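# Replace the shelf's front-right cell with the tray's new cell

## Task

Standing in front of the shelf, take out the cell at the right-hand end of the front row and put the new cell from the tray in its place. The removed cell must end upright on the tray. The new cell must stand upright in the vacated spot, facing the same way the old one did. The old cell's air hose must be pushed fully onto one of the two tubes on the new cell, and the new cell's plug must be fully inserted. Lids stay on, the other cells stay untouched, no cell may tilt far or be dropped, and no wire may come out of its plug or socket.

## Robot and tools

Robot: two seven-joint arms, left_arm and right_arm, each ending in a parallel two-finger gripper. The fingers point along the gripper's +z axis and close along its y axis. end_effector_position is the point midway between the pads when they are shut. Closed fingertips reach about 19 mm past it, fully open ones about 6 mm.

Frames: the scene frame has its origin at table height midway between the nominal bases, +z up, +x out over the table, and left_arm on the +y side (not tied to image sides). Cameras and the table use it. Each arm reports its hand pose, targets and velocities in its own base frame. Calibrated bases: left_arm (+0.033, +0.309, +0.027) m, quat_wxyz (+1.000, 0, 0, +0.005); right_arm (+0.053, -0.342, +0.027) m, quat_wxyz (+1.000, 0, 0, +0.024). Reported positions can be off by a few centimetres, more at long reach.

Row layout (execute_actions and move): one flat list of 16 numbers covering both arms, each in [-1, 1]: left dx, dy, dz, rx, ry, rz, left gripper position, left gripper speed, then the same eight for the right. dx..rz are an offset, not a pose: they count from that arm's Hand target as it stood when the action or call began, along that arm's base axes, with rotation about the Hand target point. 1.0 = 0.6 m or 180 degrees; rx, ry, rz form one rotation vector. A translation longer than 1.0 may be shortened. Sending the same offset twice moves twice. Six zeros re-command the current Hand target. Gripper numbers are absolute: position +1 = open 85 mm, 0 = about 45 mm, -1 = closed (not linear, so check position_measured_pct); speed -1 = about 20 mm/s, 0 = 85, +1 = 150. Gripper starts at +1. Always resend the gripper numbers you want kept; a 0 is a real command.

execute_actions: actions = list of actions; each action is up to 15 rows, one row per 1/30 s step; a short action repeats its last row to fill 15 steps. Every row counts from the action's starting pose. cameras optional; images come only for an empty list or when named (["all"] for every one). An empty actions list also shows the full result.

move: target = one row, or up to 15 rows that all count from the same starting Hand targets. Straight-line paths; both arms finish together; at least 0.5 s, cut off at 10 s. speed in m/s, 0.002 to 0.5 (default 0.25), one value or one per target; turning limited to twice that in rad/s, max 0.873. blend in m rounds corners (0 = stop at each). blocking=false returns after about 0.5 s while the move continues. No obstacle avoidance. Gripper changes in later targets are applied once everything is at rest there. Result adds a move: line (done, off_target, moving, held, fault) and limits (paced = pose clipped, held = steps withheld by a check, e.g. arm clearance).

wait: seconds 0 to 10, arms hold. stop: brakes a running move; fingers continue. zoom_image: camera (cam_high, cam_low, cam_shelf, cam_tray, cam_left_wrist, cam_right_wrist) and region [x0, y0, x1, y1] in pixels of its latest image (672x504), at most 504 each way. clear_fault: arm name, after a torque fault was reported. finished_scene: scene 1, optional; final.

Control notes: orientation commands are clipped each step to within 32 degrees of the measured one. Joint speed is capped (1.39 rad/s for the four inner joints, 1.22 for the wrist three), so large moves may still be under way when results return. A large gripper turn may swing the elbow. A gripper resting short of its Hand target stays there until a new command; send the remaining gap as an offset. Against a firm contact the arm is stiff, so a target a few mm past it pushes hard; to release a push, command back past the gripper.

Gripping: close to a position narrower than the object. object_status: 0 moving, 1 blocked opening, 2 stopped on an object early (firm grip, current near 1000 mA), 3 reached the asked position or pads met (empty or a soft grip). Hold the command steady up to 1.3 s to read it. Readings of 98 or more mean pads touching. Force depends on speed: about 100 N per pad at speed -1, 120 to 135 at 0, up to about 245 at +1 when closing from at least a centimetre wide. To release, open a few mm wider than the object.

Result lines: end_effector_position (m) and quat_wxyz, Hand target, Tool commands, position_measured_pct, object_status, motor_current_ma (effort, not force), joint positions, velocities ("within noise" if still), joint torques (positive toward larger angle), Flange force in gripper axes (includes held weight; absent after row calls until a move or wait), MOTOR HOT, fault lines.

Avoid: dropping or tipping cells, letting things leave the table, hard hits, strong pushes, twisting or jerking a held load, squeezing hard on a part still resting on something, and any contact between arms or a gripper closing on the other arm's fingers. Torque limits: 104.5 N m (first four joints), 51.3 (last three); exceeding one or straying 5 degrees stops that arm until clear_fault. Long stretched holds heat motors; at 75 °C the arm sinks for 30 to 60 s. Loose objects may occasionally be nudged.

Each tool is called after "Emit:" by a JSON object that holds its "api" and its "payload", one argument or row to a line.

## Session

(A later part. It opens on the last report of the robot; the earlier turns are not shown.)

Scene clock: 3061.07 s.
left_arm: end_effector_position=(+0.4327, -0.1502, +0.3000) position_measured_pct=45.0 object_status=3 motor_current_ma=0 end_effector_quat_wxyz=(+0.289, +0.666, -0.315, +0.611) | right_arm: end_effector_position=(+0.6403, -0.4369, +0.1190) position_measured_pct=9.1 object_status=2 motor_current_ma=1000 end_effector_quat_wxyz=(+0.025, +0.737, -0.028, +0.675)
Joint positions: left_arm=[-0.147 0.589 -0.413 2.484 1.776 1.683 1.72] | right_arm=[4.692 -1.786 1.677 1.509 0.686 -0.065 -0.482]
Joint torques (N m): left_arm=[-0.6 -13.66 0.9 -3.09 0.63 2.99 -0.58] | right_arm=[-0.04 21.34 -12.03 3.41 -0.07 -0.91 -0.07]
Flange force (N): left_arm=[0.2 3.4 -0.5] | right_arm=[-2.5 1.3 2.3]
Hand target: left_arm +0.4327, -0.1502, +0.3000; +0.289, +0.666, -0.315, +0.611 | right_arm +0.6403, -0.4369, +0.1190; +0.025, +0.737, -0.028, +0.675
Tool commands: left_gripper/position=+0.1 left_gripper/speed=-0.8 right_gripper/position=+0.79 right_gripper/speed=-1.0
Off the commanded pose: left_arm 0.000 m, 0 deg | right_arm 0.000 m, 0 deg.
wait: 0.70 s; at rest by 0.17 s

Emit:
{"api": "move", "payload": {
  "target": [0,0,0,0,0,0,0.1,-0.8,0,0,0.03,0,0,0,0.79,-1],
  "cameras": ["cam_left_wrist"],
  "speed": 0.03
}}

Emit:
{"api": "move", "payload": {
  "target": [
    [0,0,0,0,0,0,0.1,-0.8,0,0,0.3,0,0,0,0.79,-1],
    [0,0,0,0,0,0,0.1,-0.8,-0.2,0.0,0.42,0,0,0,0.79,-1]
  ],
  "cameras": ["cam_tray","cam_high"],
  "speed": 0.12,
  "blend": 0.03
}}

Scene clock: 3092.80 s.
left_arm: end_effector_position=(+0.4327, -0.1502, +0.3000) position_measured_pct=45.0 object_status=3 motor_current_ma=0 end_effector_quat_wxyz=(+0.289, +0.666, -0.315, +0.611) | right_arm: end_effector_position=(+0.6403, -0.4369, +0.1369) position_measured_pct=9.1 object_status=2 motor_current_ma=1000 end_effector_quat_wxyz=(+0.025, +0.737, -0.028, +0.675)
Joint positions: left_arm=[-0.147 0.589 -0.413 2.484 1.776 1.683 1.72] | right_arm=[4.691 -1.735 1.691 1.527 0.656 -0.082 -0.504]
Joint torques (N m): left_arm=[-0.7 -13.71 0.91 -3.15 0.57 2.96 -0.61] | right_arm=[0.6 28.61 -21.74 4.46 0.52 -3.31 0.09]
Flange force (N): left_arm=[0.0 3.6 0.0] | right_arm=[-17.8 1.3 5.6]
Hand target: left_arm +0.4327, -0.1502, +0.3000; +0.289, +0.666, -0.315, +0.611 | right_arm +0.6403, -0.4369, +0.1370; +0.025, +0.737, -0.028, +0.675
Off the commanded pose: left_arm 0.000 m, 0 deg | right_arm 0.000 m, 0 deg.
move: done
Images, in order (width x height): cam_left_wrist 672x504.

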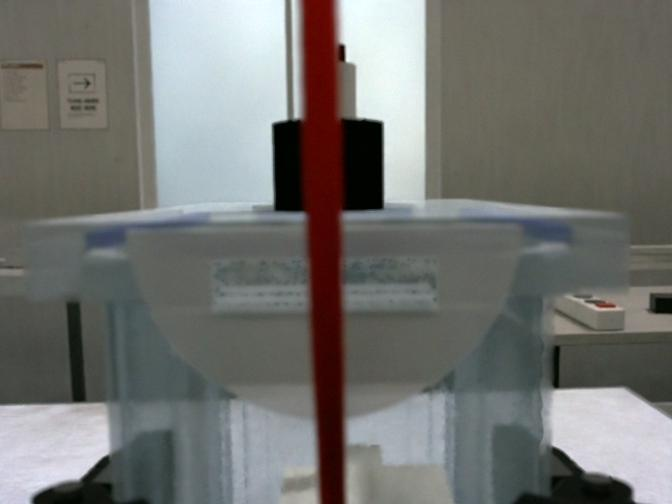

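Scene clock: 3095.83 s.
left_arm: end_effector_position=(+0.4327, -0.1502, +0.3000) position_measured_pct=45.0 object_status=3 motor_current_ma=0 end_effector_quat_wxyz=(+0.289, +0.666, -0.315, +0.611) | right_arm: end_effector_position=(+0.5203, -0.4369, +0.3889) position_measured_pct=9.1 object_status=2 motor_current_ma=1000 end_effector_quat_wxyz=(+0.025, +0.737, -0.028, +0.675)
Joint positions: left_arm=[-0.147 0.589 -0.413 2.484 1.776 1.683 1.72] | right_arm=[5.002 -1.177 1.554 1.763 0.353 0.041 -0.741]
Joint torques (N m): left_arm=[-0.68 -13.68 0.86 -3.15 0.6 2.96 -0.58] | right_arm=[0.64 22.09 -20.27 -7.03 -0.23 -4.72 0.07]
Flange force (N): left_arm=[0.0 3.7 -0.2] | right_arm=[-16.9 3.4 6.1]
Hand target: left_arm +0.4327, -0.1502, +0.3000; +0.289, +0.666, -0.315, +0.611 | right_arm +0.5203, -0.4369, +0.3890; +0.025, +0.737, -0.028, +0.675
Off the commanded pose: left_arm 0.000 m, 0 deg | right_arm 0.000 m, 0 deg.
move: done
Images, in order (width x height): cam_high 672x504, cam_tray 672x504.

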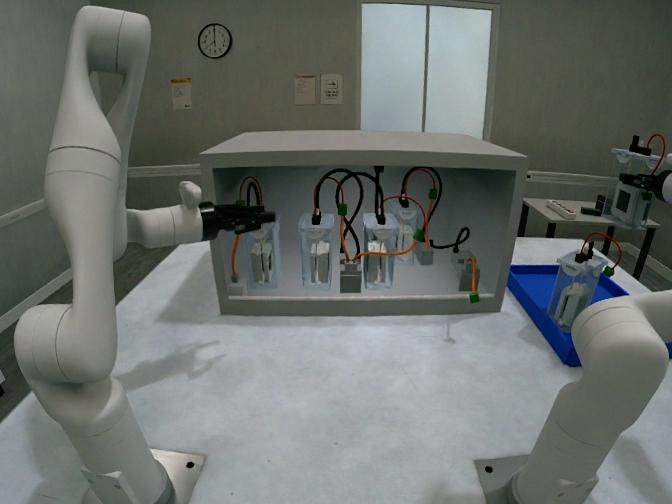

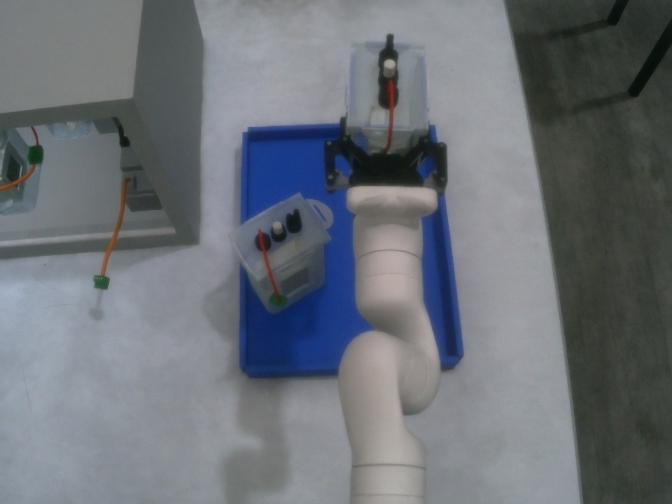

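Emit:
{"api": "execute_actions", "payload": {
  "actions": []
}}

Scene clock: 3146.67 s.
left_arm: end_effector_position=(+0.4327, -0.1502, +0.3000) position_measured_pct=45.0 object_status=3 motor_current_ma=0 end_effector_quat_wxyz=(+0.289, +0.666, -0.315, +0.611) | right_arm: end_effector_position=(+0.5203, -0.4369, +0.3889) position_measured_pct=9.1 object_status=2 motor_current_ma=1000 end_effector_quat_wxyz=(+0.025, +0.737, -0.028, +0.675)
Joint positions: left_arm=[-0.147 0.589 -0.413 2.484 1.776 1.683 1.72] | right_arm=[5.002 -1.177 1.554 1.763 0.353 0.041 -0.741]
Joint velocities: within noise
Joint torques (N m): left_arm=[-0.61 -13.66 0.96 -3.17 0.56 2.99 -0.49] | right_arm=[0.65 22.05 -20.25 -6.95 -0.2 -4.74 0.1]
Flange force (N): left_arm=[-0.2 3.9 -0.4] | right_arm=[-16.7 3.6 6.2]
Hand target: left_arm +0.4327, -0.1502, +0.3000; +0.289, +0.666, -0.315, +0.611 | right_arm +0.5203, -0.4369, +0.3889; +0.025, +0.737, -0.028, +0.675
Tool commands: left_gripper/position=+0.1 left_gripper/speed=-0.8 right_gripper/position=+0.79 right_gripper/speed=-1.0
Off the commanded pose: left_arm 0.000 m, 0 deg | right_arm 0.000 m, 0 deg.

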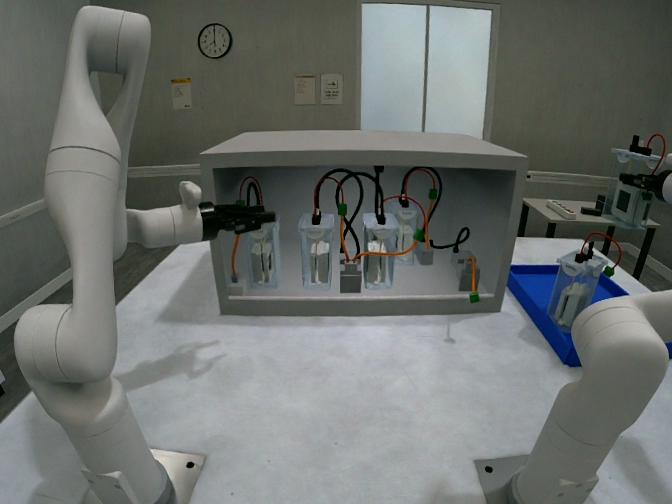

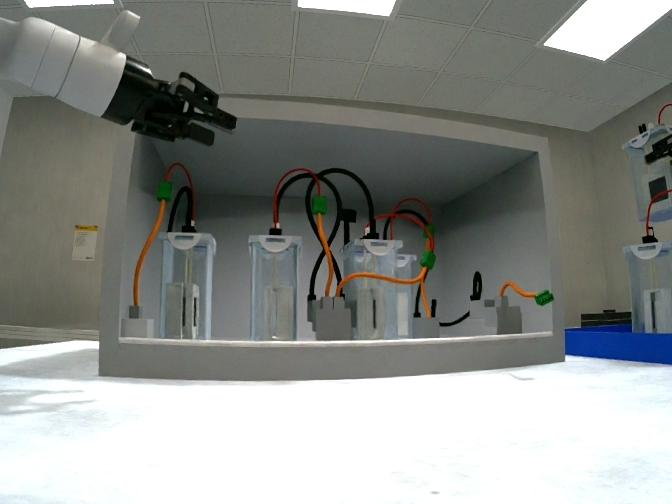

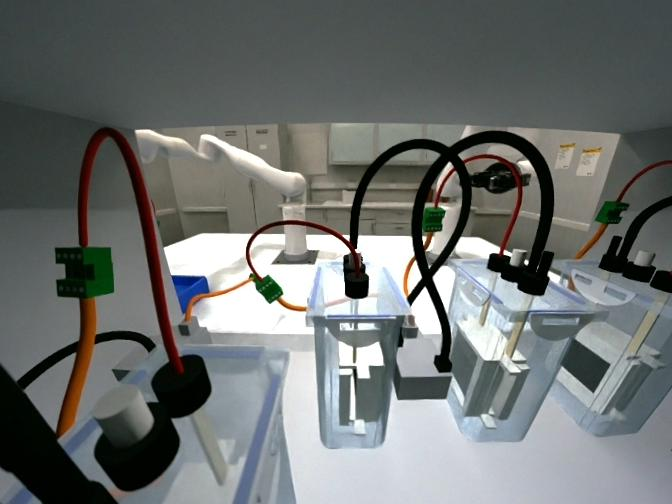

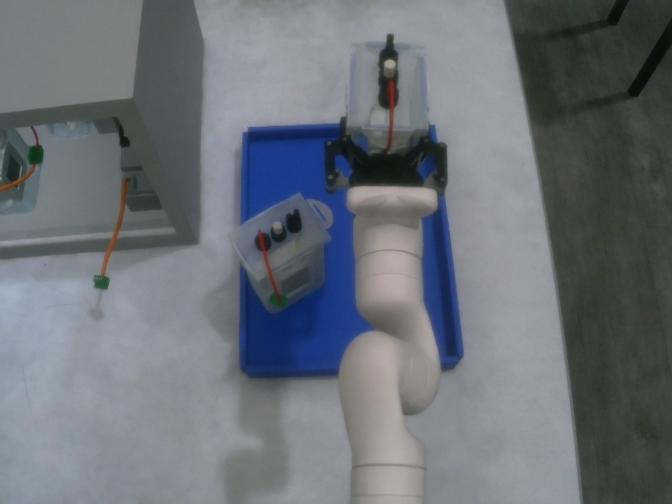

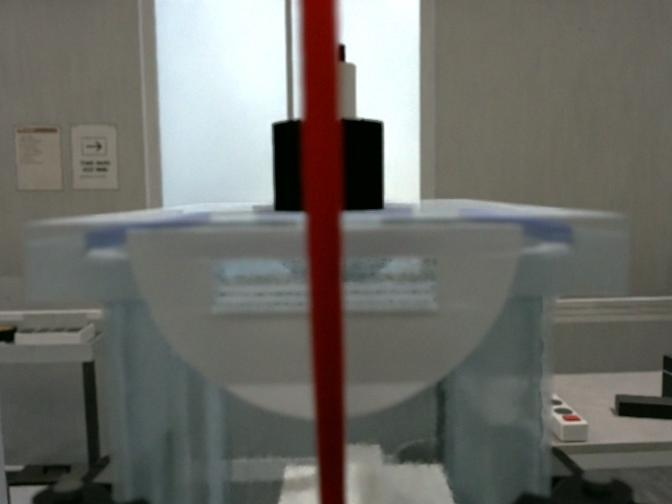

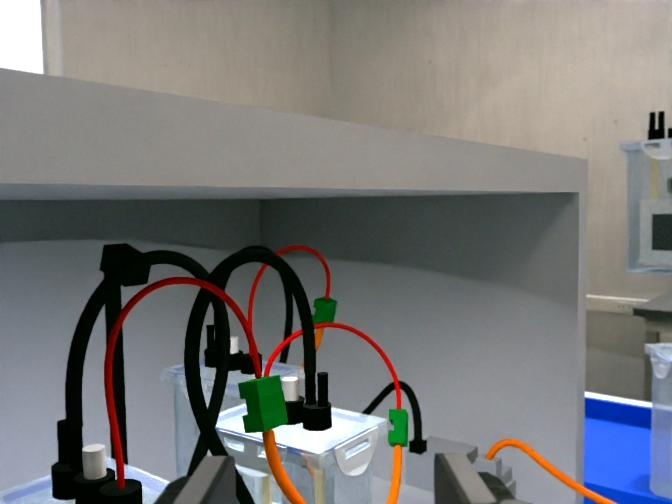

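Emit:
{"api": "zoom_image", "payload": {
  "camera": "cam_high",
  "region": [360, 150, 540, 320]
}}

Emit:
{"api": "zoom_image", "payload": {
  "camera": "cam_shelf",
  "region": [0, 230, 330, 480]
}}

Emit:
{"api": "zoom_image", "payload": {
  "camera": "cam_right_wrist",
  "region": [240, 300, 560, 504]
}}

Scaled by 2.800 from the camera's 672x504 image, which has a finer 960x720 frame.

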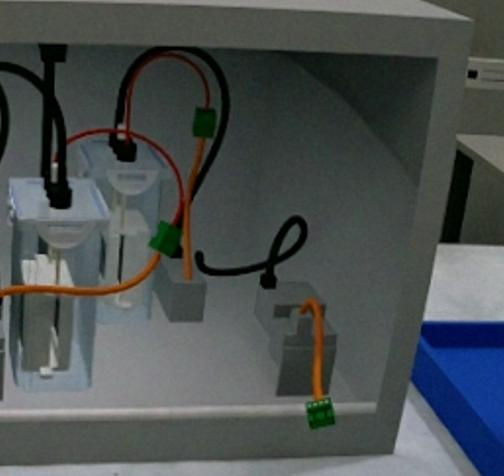

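Scaled by 1.527 from the camera's 672x504 image, which has a finer 960x720 frame.

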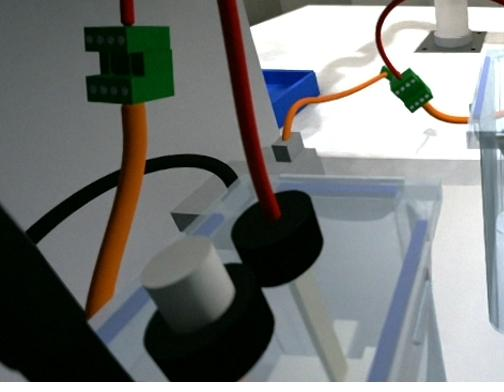

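Scaled by 1.575.

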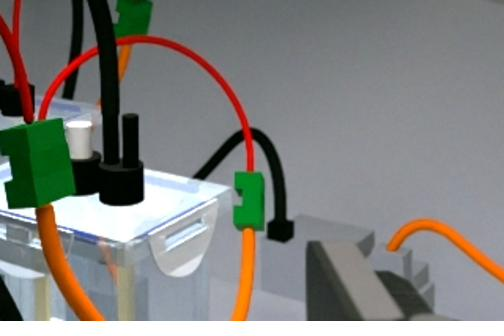

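Emit:
{"api": "move", "payload": {
  "target": [
    [0,0,0,0,0,0,0.1,-0.8,0.082,0.035,0.023,0,0,-0.126,0.79,-1],
    [0,0,0,0,0,0,0.1,-0.8,0.005,0.172,0.057,0,0,-0.243,0.79,-1]
  ],
  "speed": 0.12,
  "blend": 0.02,
  "cameras": ["cam_high","cam_tray"]
}}

Scene clock: 3210.10 s.
left_arm: end_effector_position=(+0.4327, -0.1502, +0.3000) position_measured_pct=45.0 object_status=3 motor_current_ma=0 end_effector_quat_wxyz=(+0.289, +0.666, -0.315, +0.611) | right_arm: end_effector_position=(+0.5233, -0.3337, +0.4232) position_measured_pct=9.1 object_status=2 motor_current_ma=1000 end_effector_quat_wxyz=(+0.275, +0.673, -0.300, +0.617)
Joint positions: left_arm=[-0.147 0.589 -0.413 2.484 1.776 1.683 1.72] | right_arm=[4.271 -0.463 2.037 2.145 -0.8 -1.2 -0.735]
Joint torques (N m): left_arm=[-0.58 -13.73 0.91 -3.12 0.6 2.99 -0.52] | right_arm=[0.72 22.37 -6.32 -12.77 5.01 -4.72 0.12]
Flange force (N): left_arm=[-0.4 3.6 -0.5] | right_arm=[-19.9 -6.0 7.5]
Hand target: left_arm +0.4327, -0.1502, +0.3000; +0.289, +0.666, -0.315, +0.611 | right_arm +0.5233, -0.3337, +0.4231; +0.275, +0.673, -0.300, +0.617
Off the commanded pose: left_arm 0.000 m, 0 deg | right_arm 0.000 m, 0 deg.
move: done
Images, in order (width x height): cam_high 672x504, cam_tray 672x504.

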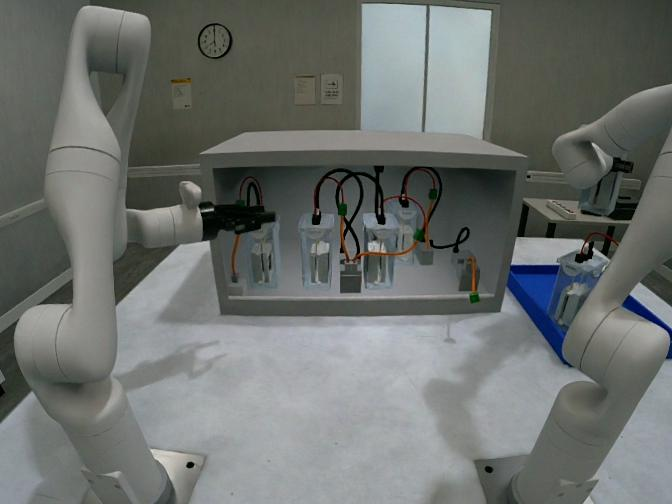

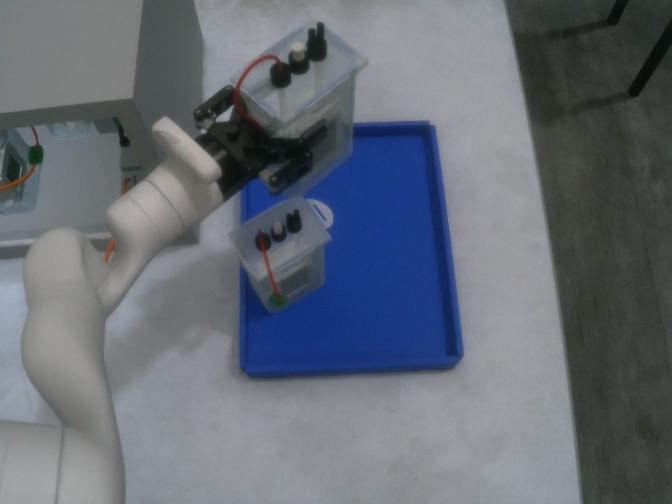

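Emit:
{"api": "move", "payload": {
  "target": [0,0,0,0,0,0,0.1,-0.8,-0.191,0.262,0,0,0,-0.083,0.79,-1],
  "speed": 0.12,
  "cameras": ["cam_high","cam_tray"]
}}

Scene clock: 3228.73 s.
left_arm: end_effector_position=(+0.4327, -0.1502, +0.3000) position_measured_pct=45.0 object_status=3 motor_current_ma=0 end_effector_quat_wxyz=(+0.289, +0.666, -0.315, +0.611) | right_arm: end_effector_position=(+0.4087, -0.1765, +0.4232) position_measured_pct=9.1 object_status=2 motor_current_ma=1000 end_effector_quat_wxyz=(+0.353, +0.629, -0.385, +0.576)
Joint positions: left_arm=[-0.147 0.589 -0.413 2.484 1.776 1.683 1.72] | right_arm=[3.708 -0.366 1.957 2.279 -1.497 -1.839 -0.867]
Joint torques (N m): left_arm=[-0.57 -13.67 0.92 -3.11 0.63 3.02 -0.57] | right_arm=[0.62 18.28 -2.83 -6.61 4.49 -5.37 0.07]
Flange force (N): left_arm=[0.1 3.5 -0.6] | right_arm=[-21.2 -9.7 0.6]
Hand target: left_arm +0.4327, -0.1502, +0.3000; +0.289, +0.666, -0.315, +0.611 | right_arm +0.4087, -0.1765, +0.4232; +0.353, +0.629, -0.385, +0.576
Off the commanded pose: left_arm 0.000 m, 0 deg | right_arm 0.000 m, 0 deg.
move: done
Images, in order (width x height): cam_high 672x504, cam_tray 672x504.

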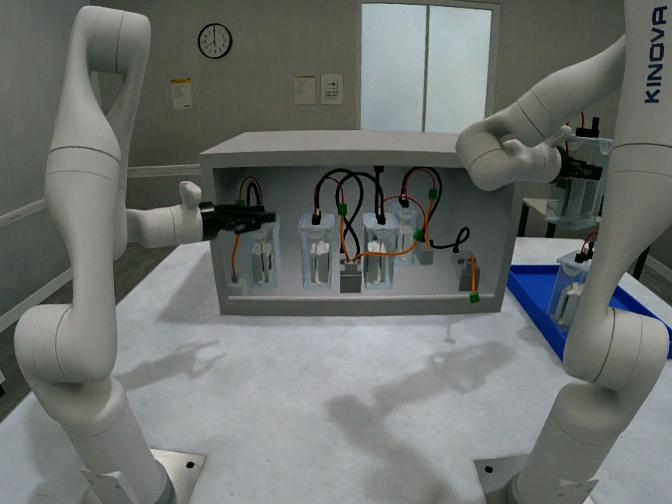

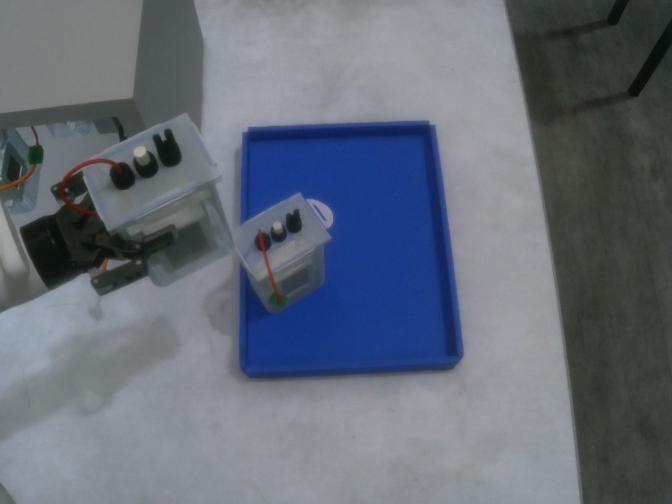

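Emit:
{"api": "move", "payload": {
  "target": [0,0,0,0,0,0,0.1,-0.8,0.068,0.364,-0.083,0,0,0.094,0.79,-1],
  "speed": 0.12,
  "cameras": ["cam_high","cam_low","cam_left_wrist"]
}}

Scene clock: 3241.87 s.
left_arm: end_effector_position=(+0.4327, -0.1502, +0.3000) position_measured_pct=45.0 object_status=3 motor_current_ma=0 end_effector_quat_wxyz=(+0.289, +0.666, -0.315, +0.611) | right_arm: end_effector_position=(+0.4495, +0.0419, +0.3734) position_measured_pct=9.1 object_status=2 motor_current_ma=1000 end_effector_quat_wxyz=(+0.264, +0.678, -0.288, +0.622)
Joint positions: left_arm=[-0.147 0.589 -0.413 2.484 1.776 1.683 1.72] | right_arm=[3.013 -0.636 2.105 2.14 -1.556 -2.1 -1.019]
Joint torques (N m): left_arm=[-0.66 -13.75 0.92 -3.17 0.59 2.95 -0.59] | right_arm=[0.64 22.36 -2.87 -4.1 3.23 -5.98 0.09]
Flange force (N): left_arm=[-0.2 3.7 -0.3] | right_arm=[-19.2 -6.8 -1.0]
Hand target: left_arm +0.4327, -0.1502, +0.3000; +0.289, +0.666, -0.315, +0.611 | right_arm +0.4495, +0.0419, +0.3734; +0.264, +0.678, -0.288, +0.622
Off the commanded pose: left_arm 0.000 m, 0 deg | right_arm 0.000 m, 0 deg.
joint sent to its limit (right arm) — joint 6 (wrist pitch), lower limit. The joint targets still meet the commanded pose.
move: done
Images, in order (width x height): cam_high 672x504, cam_low 672x504, cam_left_wrist 672x504.

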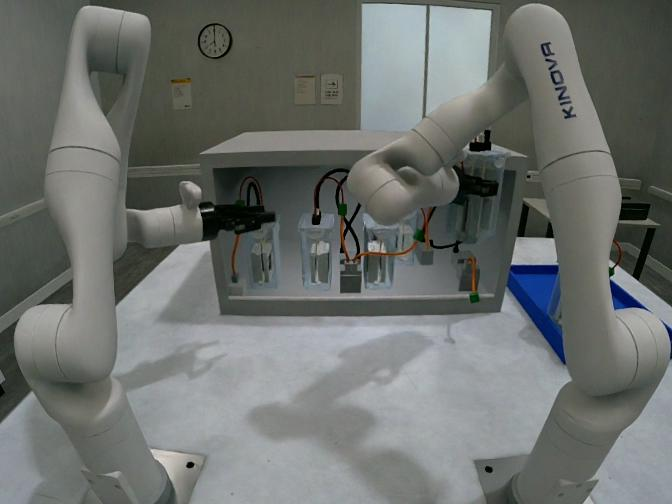

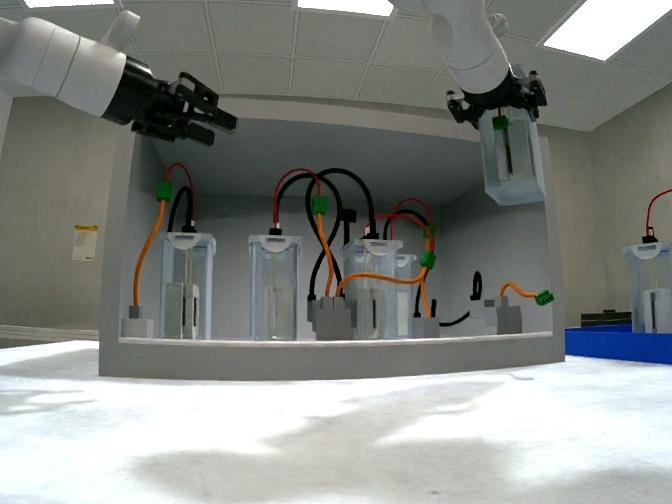

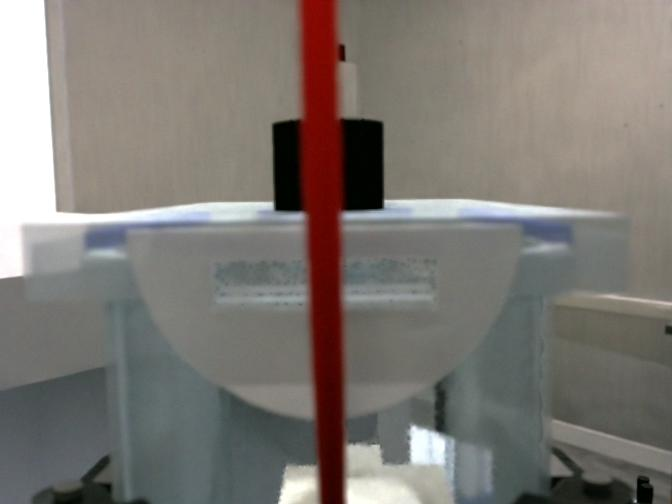

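Emit:
{"api": "move", "payload": {
  "target": [0,0,0,0,0,0,0.1,-0.8,-0.005,0.045,-0.25,0,0,0.06,0.79,-1],
  "speed": 0.1,
  "cameras": ["cam_high","cam_low","cam_left_wrist","cam_tray"]
}}

Scene clock: 3263.00 s.
left_arm: end_effector_position=(+0.4327, -0.1502, +0.3000) position_measured_pct=45.0 object_status=3 motor_current_ma=0 end_effector_quat_wxyz=(+0.289, +0.666, -0.315, +0.611) | right_arm: end_effector_position=(+0.4465, +0.0689, +0.2234) position_measured_pct=9.1 object_status=2 motor_current_ma=1000 end_effector_quat_wxyz=(+0.205, +0.702, -0.223, +0.644)
Joint positions: left_arm=[-0.147 0.589 -0.413 2.484 1.776 1.683 1.72] | right_arm=[2.774 -0.995 2.379 2.317 -1.454 -2.1 -1.514]
Joint torques (N m): left_arm=[-0.49 -13.68 0.84 -3.2 0.64 2.9 -0.56] | right_arm=[0.62 24.28 -0.93 0.61 0.26 -7.09 0.12]
Flange force (N): left_arm=[-0.4 3.7 -1.0] | right_arm=[-21.2 -3.2 0.2]
Hand target: left_arm +0.4327, -0.1502, +0.3000; +0.289, +0.666, -0.315, +0.611 | right_arm +0.4465, +0.0689, +0.2234; +0.205, +0.703, -0.223, +0.644
Off the commanded pose: left_arm 0.000 m, 0 deg | right_arm 0.000 m, 0 deg.
joint sent to its limit (right arm) — joint 6 (wrist pitch), lower limit. The joint targets still meet the commanded pose.
move: done
Images, in order (width x height): cam_high 672x504, cam_low 672x504, cam_tray 672x504, cam_left_wrist 672x504.

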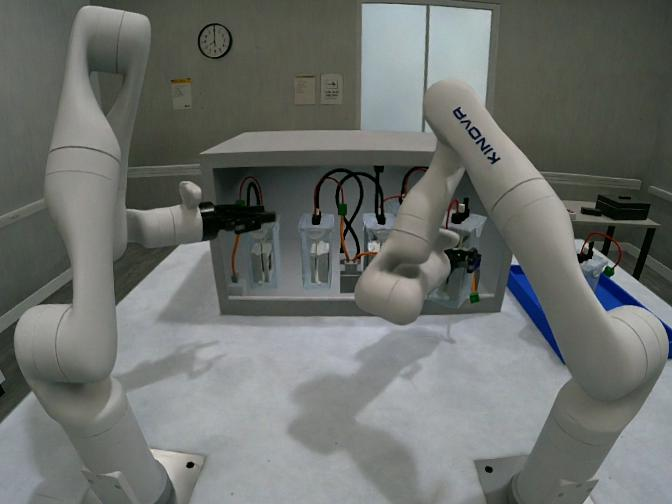

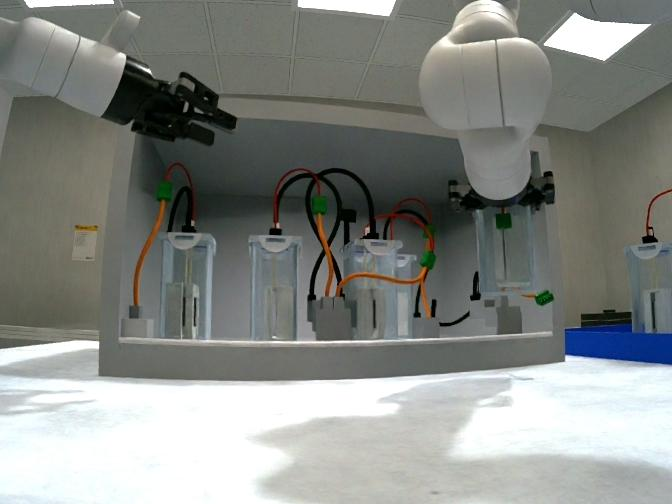

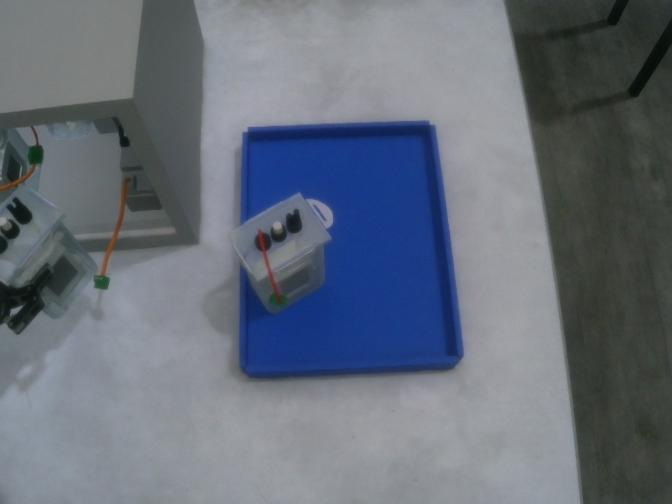

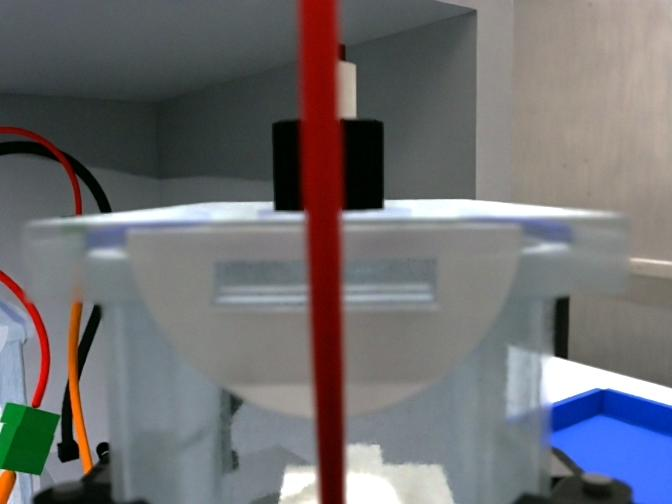

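Emit:
{"api": "move", "payload": {
  "target": [0,0,0,0,0,0,0.1,-0.8,0.172,-0.035,-0.025,0,0,0.07,0.79,-1],
  "speed": 0.08,
  "cameras": ["cam_high","cam_low","cam_left_wrist","cam_shelf"]
}}

Scene clock: 3282.67 s.
left_arm: end_effector_position=(+0.4327, -0.1502, +0.3000) position_measured_pct=45.0 object_status=3 motor_current_ma=0 end_effector_quat_wxyz=(+0.289, +0.666, -0.315, +0.611) | right_arm: end_effector_position=(+0.5497, +0.0479, +0.2083) position_measured_pct=9.1 object_status=2 motor_current_ma=1000 end_effector_quat_wxyz=(+0.133, +0.723, -0.145, +0.663)
Joint positions: left_arm=[-0.147 0.589 -0.413 2.484 1.776 1.683 1.72] | right_arm=[3.003 -0.978 2.553 2.313 -0.874 -1.895 -1.314]
Joint torques (N m): left_arm=[-0.57 -13.66 0.94 -3.13 0.58 2.95 -0.51] | right_arm=[0.57 27.2 -1.83 -2.35 1.69 -6.84 0.11]
Flange force (N): left_arm=[-0.2 3.7 -0.6] | right_arm=[-21.6 -2.5 2.0]
Hand target: left_arm +0.4327, -0.1502, +0.3000; +0.289, +0.666, -0.315, +0.611 | right_arm +0.5497, +0.0479, +0.2083; +0.133, +0.723, -0.145, +0.663
Off the commanded pose: left_arm 0.000 m, 0 deg | right_arm 0.000 m, 0 deg.
move: done
Images, in order (width x height): cam_high 672x504, cam_low 672x504, cam_shelf 672x504, cam_left_wrist 672x504.

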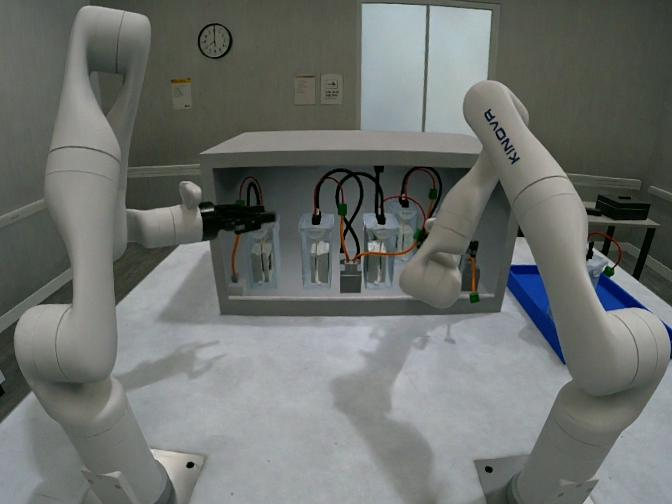

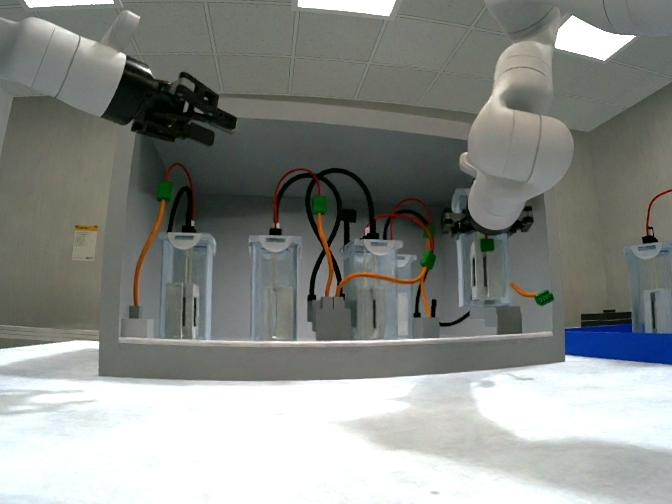

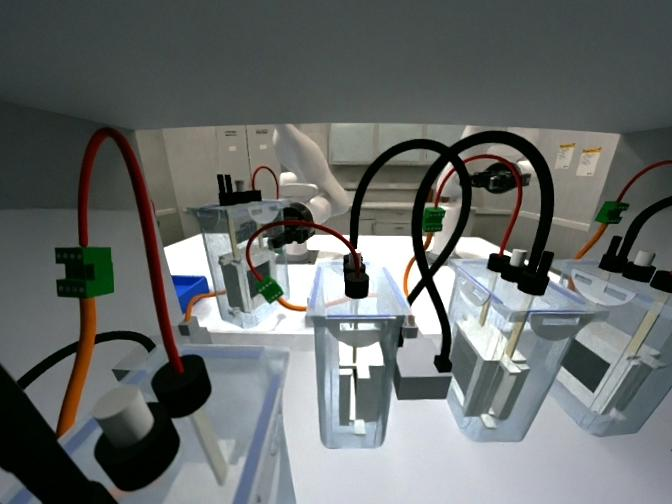

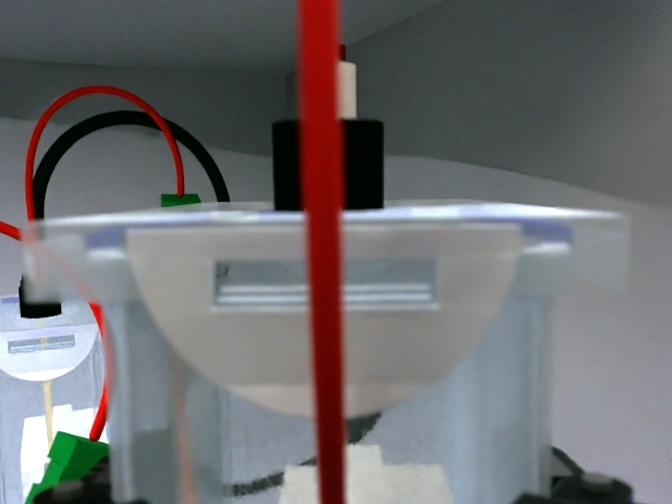

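Emit:
{"api": "move", "payload": {
  "target": [0,0,0,0,0,0,0.1,-0.8,0.05,0.0075,0,0,0,0.128,0.79,-1],
  "speed": 0.08,
  "cameras": ["cam_high","cam_low","cam_left_wrist","cam_shelf"]
}}

Scene clock: 3304.37 s.
left_arm: end_effector_position=(+0.4327, -0.1502, +0.3000) position_measured_pct=45.0 object_status=3 motor_current_ma=0 end_effector_quat_wxyz=(+0.289, +0.666, -0.315, +0.611) | right_arm: end_effector_position=(+0.5797, +0.0524, +0.2084) position_measured_pct=9.1 object_status=2 motor_current_ma=1000 end_effector_quat_wxyz=(-0.002, +0.737, +0.003, +0.676)
Joint positions: left_arm=[-0.147 0.589 -0.413 2.484 1.776 1.683 1.72] | right_arm=[3.228 -0.935 2.775 2.428 -0.152 -1.711 -1.308]
Joint torques (N m): left_arm=[-0.6 -13.78 0.91 -3.13 0.63 2.96 -0.56] | right_arm=[0.54 27.19 -3.47 -3.74 1.86 -6.85 0.1]
Flange force (N): left_arm=[-0.5 3.6 -0.5] | right_arm=[-22.2 -0.7 2.1]
Hand target: left_arm +0.4327, -0.1502, +0.3000; +0.289, +0.666, -0.315, +0.611 | right_arm +0.5797, +0.0524, +0.2084; -0.002, +0.737, +0.003, +0.676
Off the commanded pose: left_arm 0.000 m, 0 deg | right_arm 0.000 m, 0 deg.
move: done
Images, in order (width x height): cam_high 672x504, cam_low 672x504, cam_shelf 672x504, cam_left_wrist 672x504.

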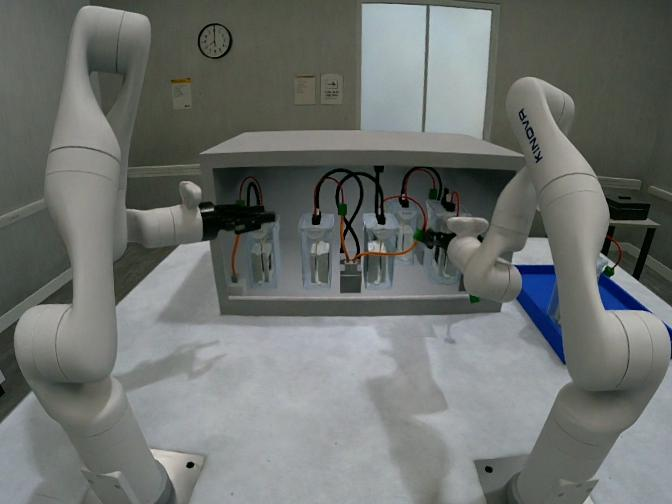

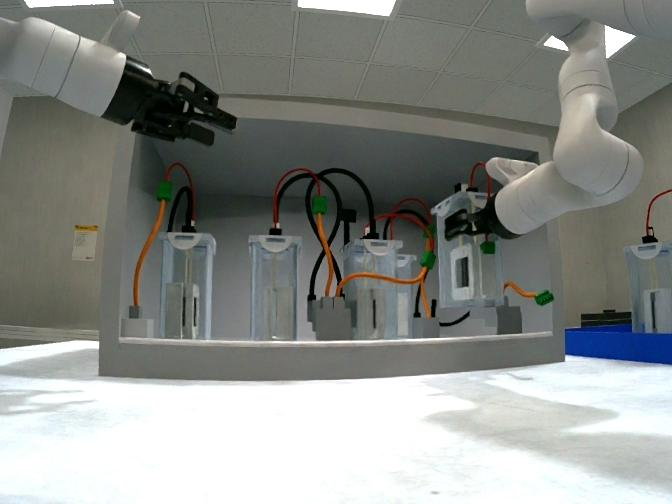

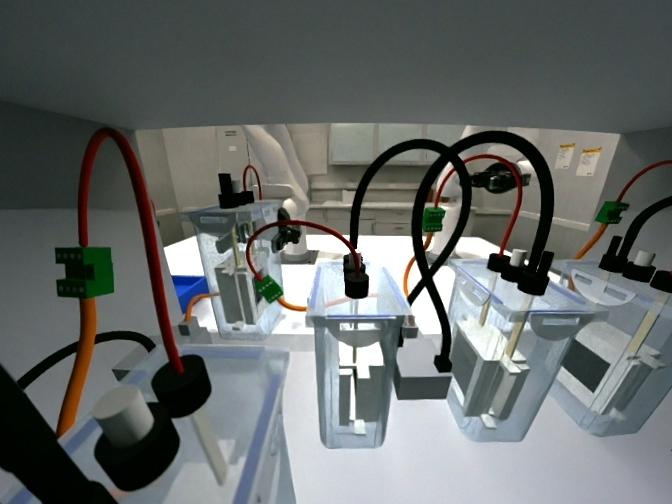

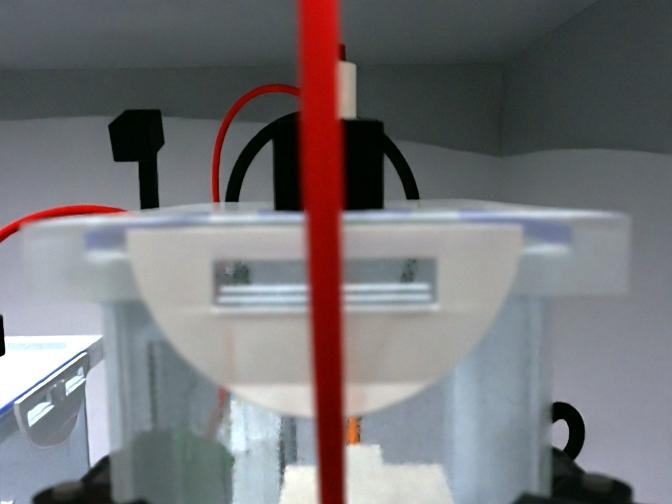

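Emit:
{"api": "move", "payload": {
  "target": [0,0,0,0,0,0,0.1,-0.8,0.05,-0.009,0.015,0,0,0.018,0.79,-1],
  "speed": 0.05,
  "cameras": ["cam_high","cam_low","cam_left_wrist","cam_shelf"]
}}

Scene clock: 3324.43 s.
left_arm: end_effector_position=(+0.4327, -0.1502, +0.3000) position_measured_pct=45.0 object_status=3 motor_current_ma=0 end_effector_quat_wxyz=(+0.289, +0.666, -0.315, +0.611) | right_arm: end_effector_position=(+0.6097, +0.0470, +0.2173) position_measured_pct=9.1 object_status=2 motor_current_ma=1000 end_effector_quat_wxyz=(-0.021, +0.737, +0.023, +0.675)
Joint positions: left_arm=[-0.147 0.589 -0.413 2.484 1.776 1.683 1.72] | right_arm=[3.296 -0.886 2.807 2.346 -0.021 -1.548 -1.314]
Joint torques (N m): left_arm=[-0.62 -13.77 0.81 -3.08 0.61 2.92 -0.54] | right_arm=[0.6 28 -4.13 -5.47 1.82 -6.83 0.1]
Flange force (N): left_arm=[-0.6 3.5 -0.3] | right_arm=[-21.5 -0.7 3.1]
Hand target: left_arm +0.4327, -0.1502, +0.3000; +0.289, +0.666, -0.315, +0.611 | right_arm +0.6097, +0.0470, +0.2173; -0.021, +0.737, +0.023, +0.675
Off the commanded pose: left_arm 0.000 m, 0 deg | right_arm 0.000 m, 0 deg.
move: done
Images, in order (width x height): cam_high 672x504, cam_low 672x504, cam_shelf 672x504, cam_left_wrist 672x504.

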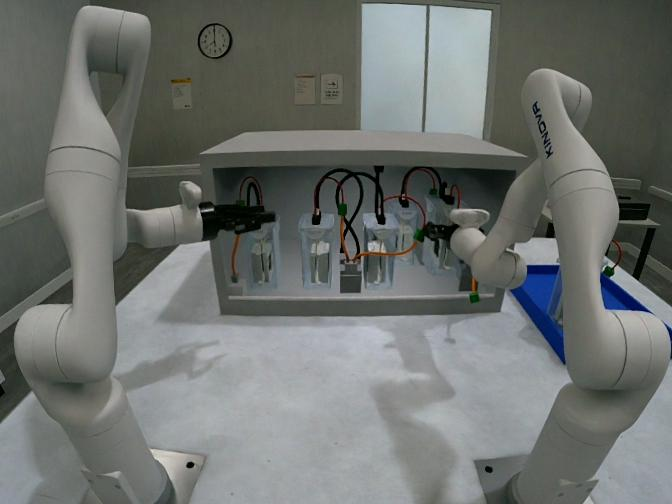

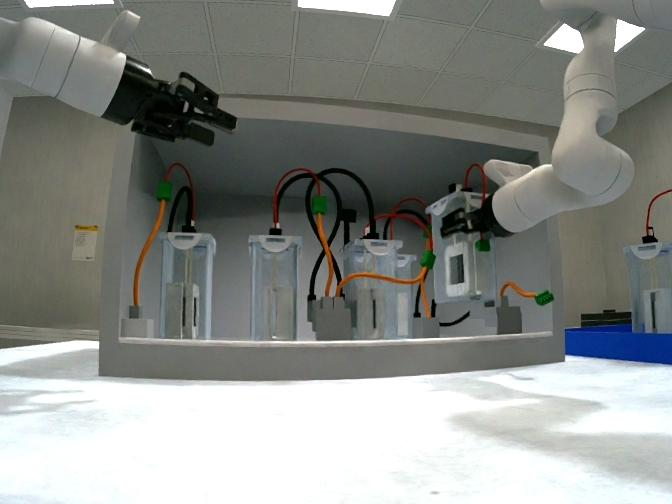

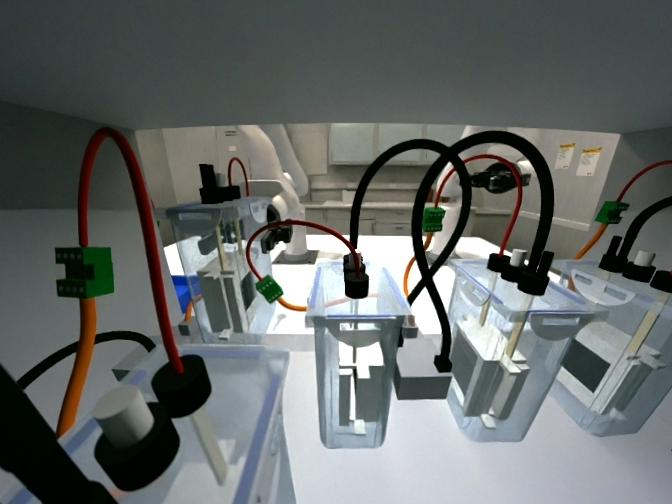

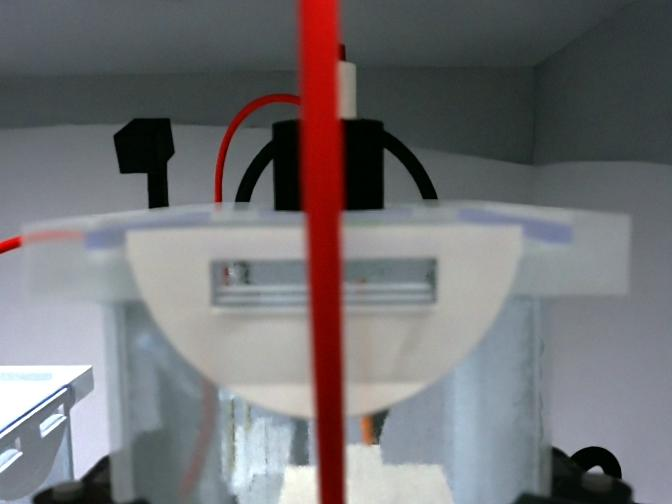

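Emit:
{"api": "move", "payload": {
  "target": [0,0,0,0,0,0,0.1,-0.8,0.05,-0.0045,0,0,0,0,0.79,-1],
  "speed": 0.05,
  "cameras": ["cam_right_wrist","cam_left_wrist","cam_shelf"]
}}

Scene clock: 3338.63 s.
left_arm: end_effector_position=(+0.4327, -0.1502, +0.3000) position_measured_pct=45.0 object_status=3 motor_current_ma=0 end_effector_quat_wxyz=(+0.289, +0.666, -0.315, +0.611) | right_arm: end_effector_position=(+0.6397, +0.0443, +0.2174) position_measured_pct=9.1 object_status=2 motor_current_ma=1000 end_effector_quat_wxyz=(-0.021, +0.737, +0.023, +0.675)
Joint positions: left_arm=[-0.147 0.589 -0.413 2.484 1.776 1.683 1.72] | right_arm=[3.307 -0.884 2.811 2.251 -0.008 -1.449 -1.316]
Joint torques (N m): left_arm=[-0.57 -13.77 0.93 -3.24 0.55 2.93 -0.61] | right_arm=[0.66 29.46 -4.29 -6.71 1.79 -6.88 0.1]
Flange force (N): left_arm=[-0.4 3.8 -0.4] | right_arm=[-21.3 -0.9 4.1]
Hand target: left_arm +0.4327, -0.1502, +0.3000; +0.289, +0.666, -0.315, +0.611 | right_arm +0.6397, +0.0443, +0.2173; -0.021, +0.737, +0.023, +0.675
Off the commanded pose: left_arm 0.000 m, 0 deg | right_arm 0.000 m, 0 deg.
move: done
Images, in order (width x height): cam_shelf 672x504, cam_left_wrist 672x504, cam_right_wrist 672x504.

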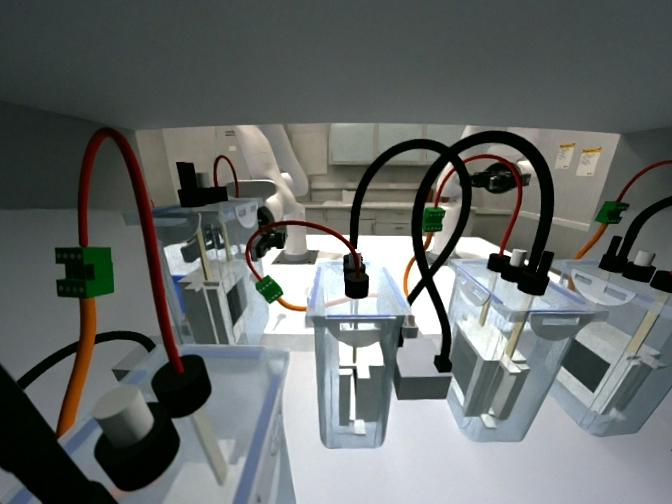

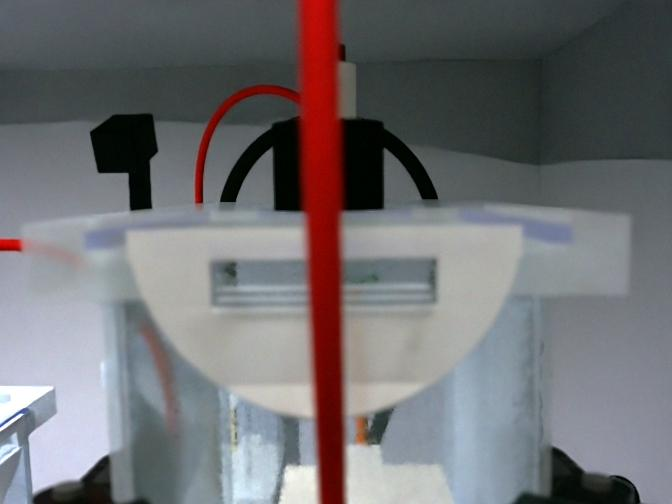

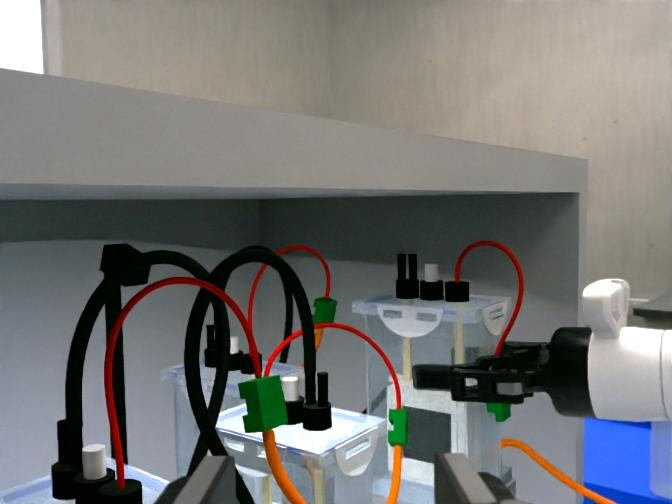

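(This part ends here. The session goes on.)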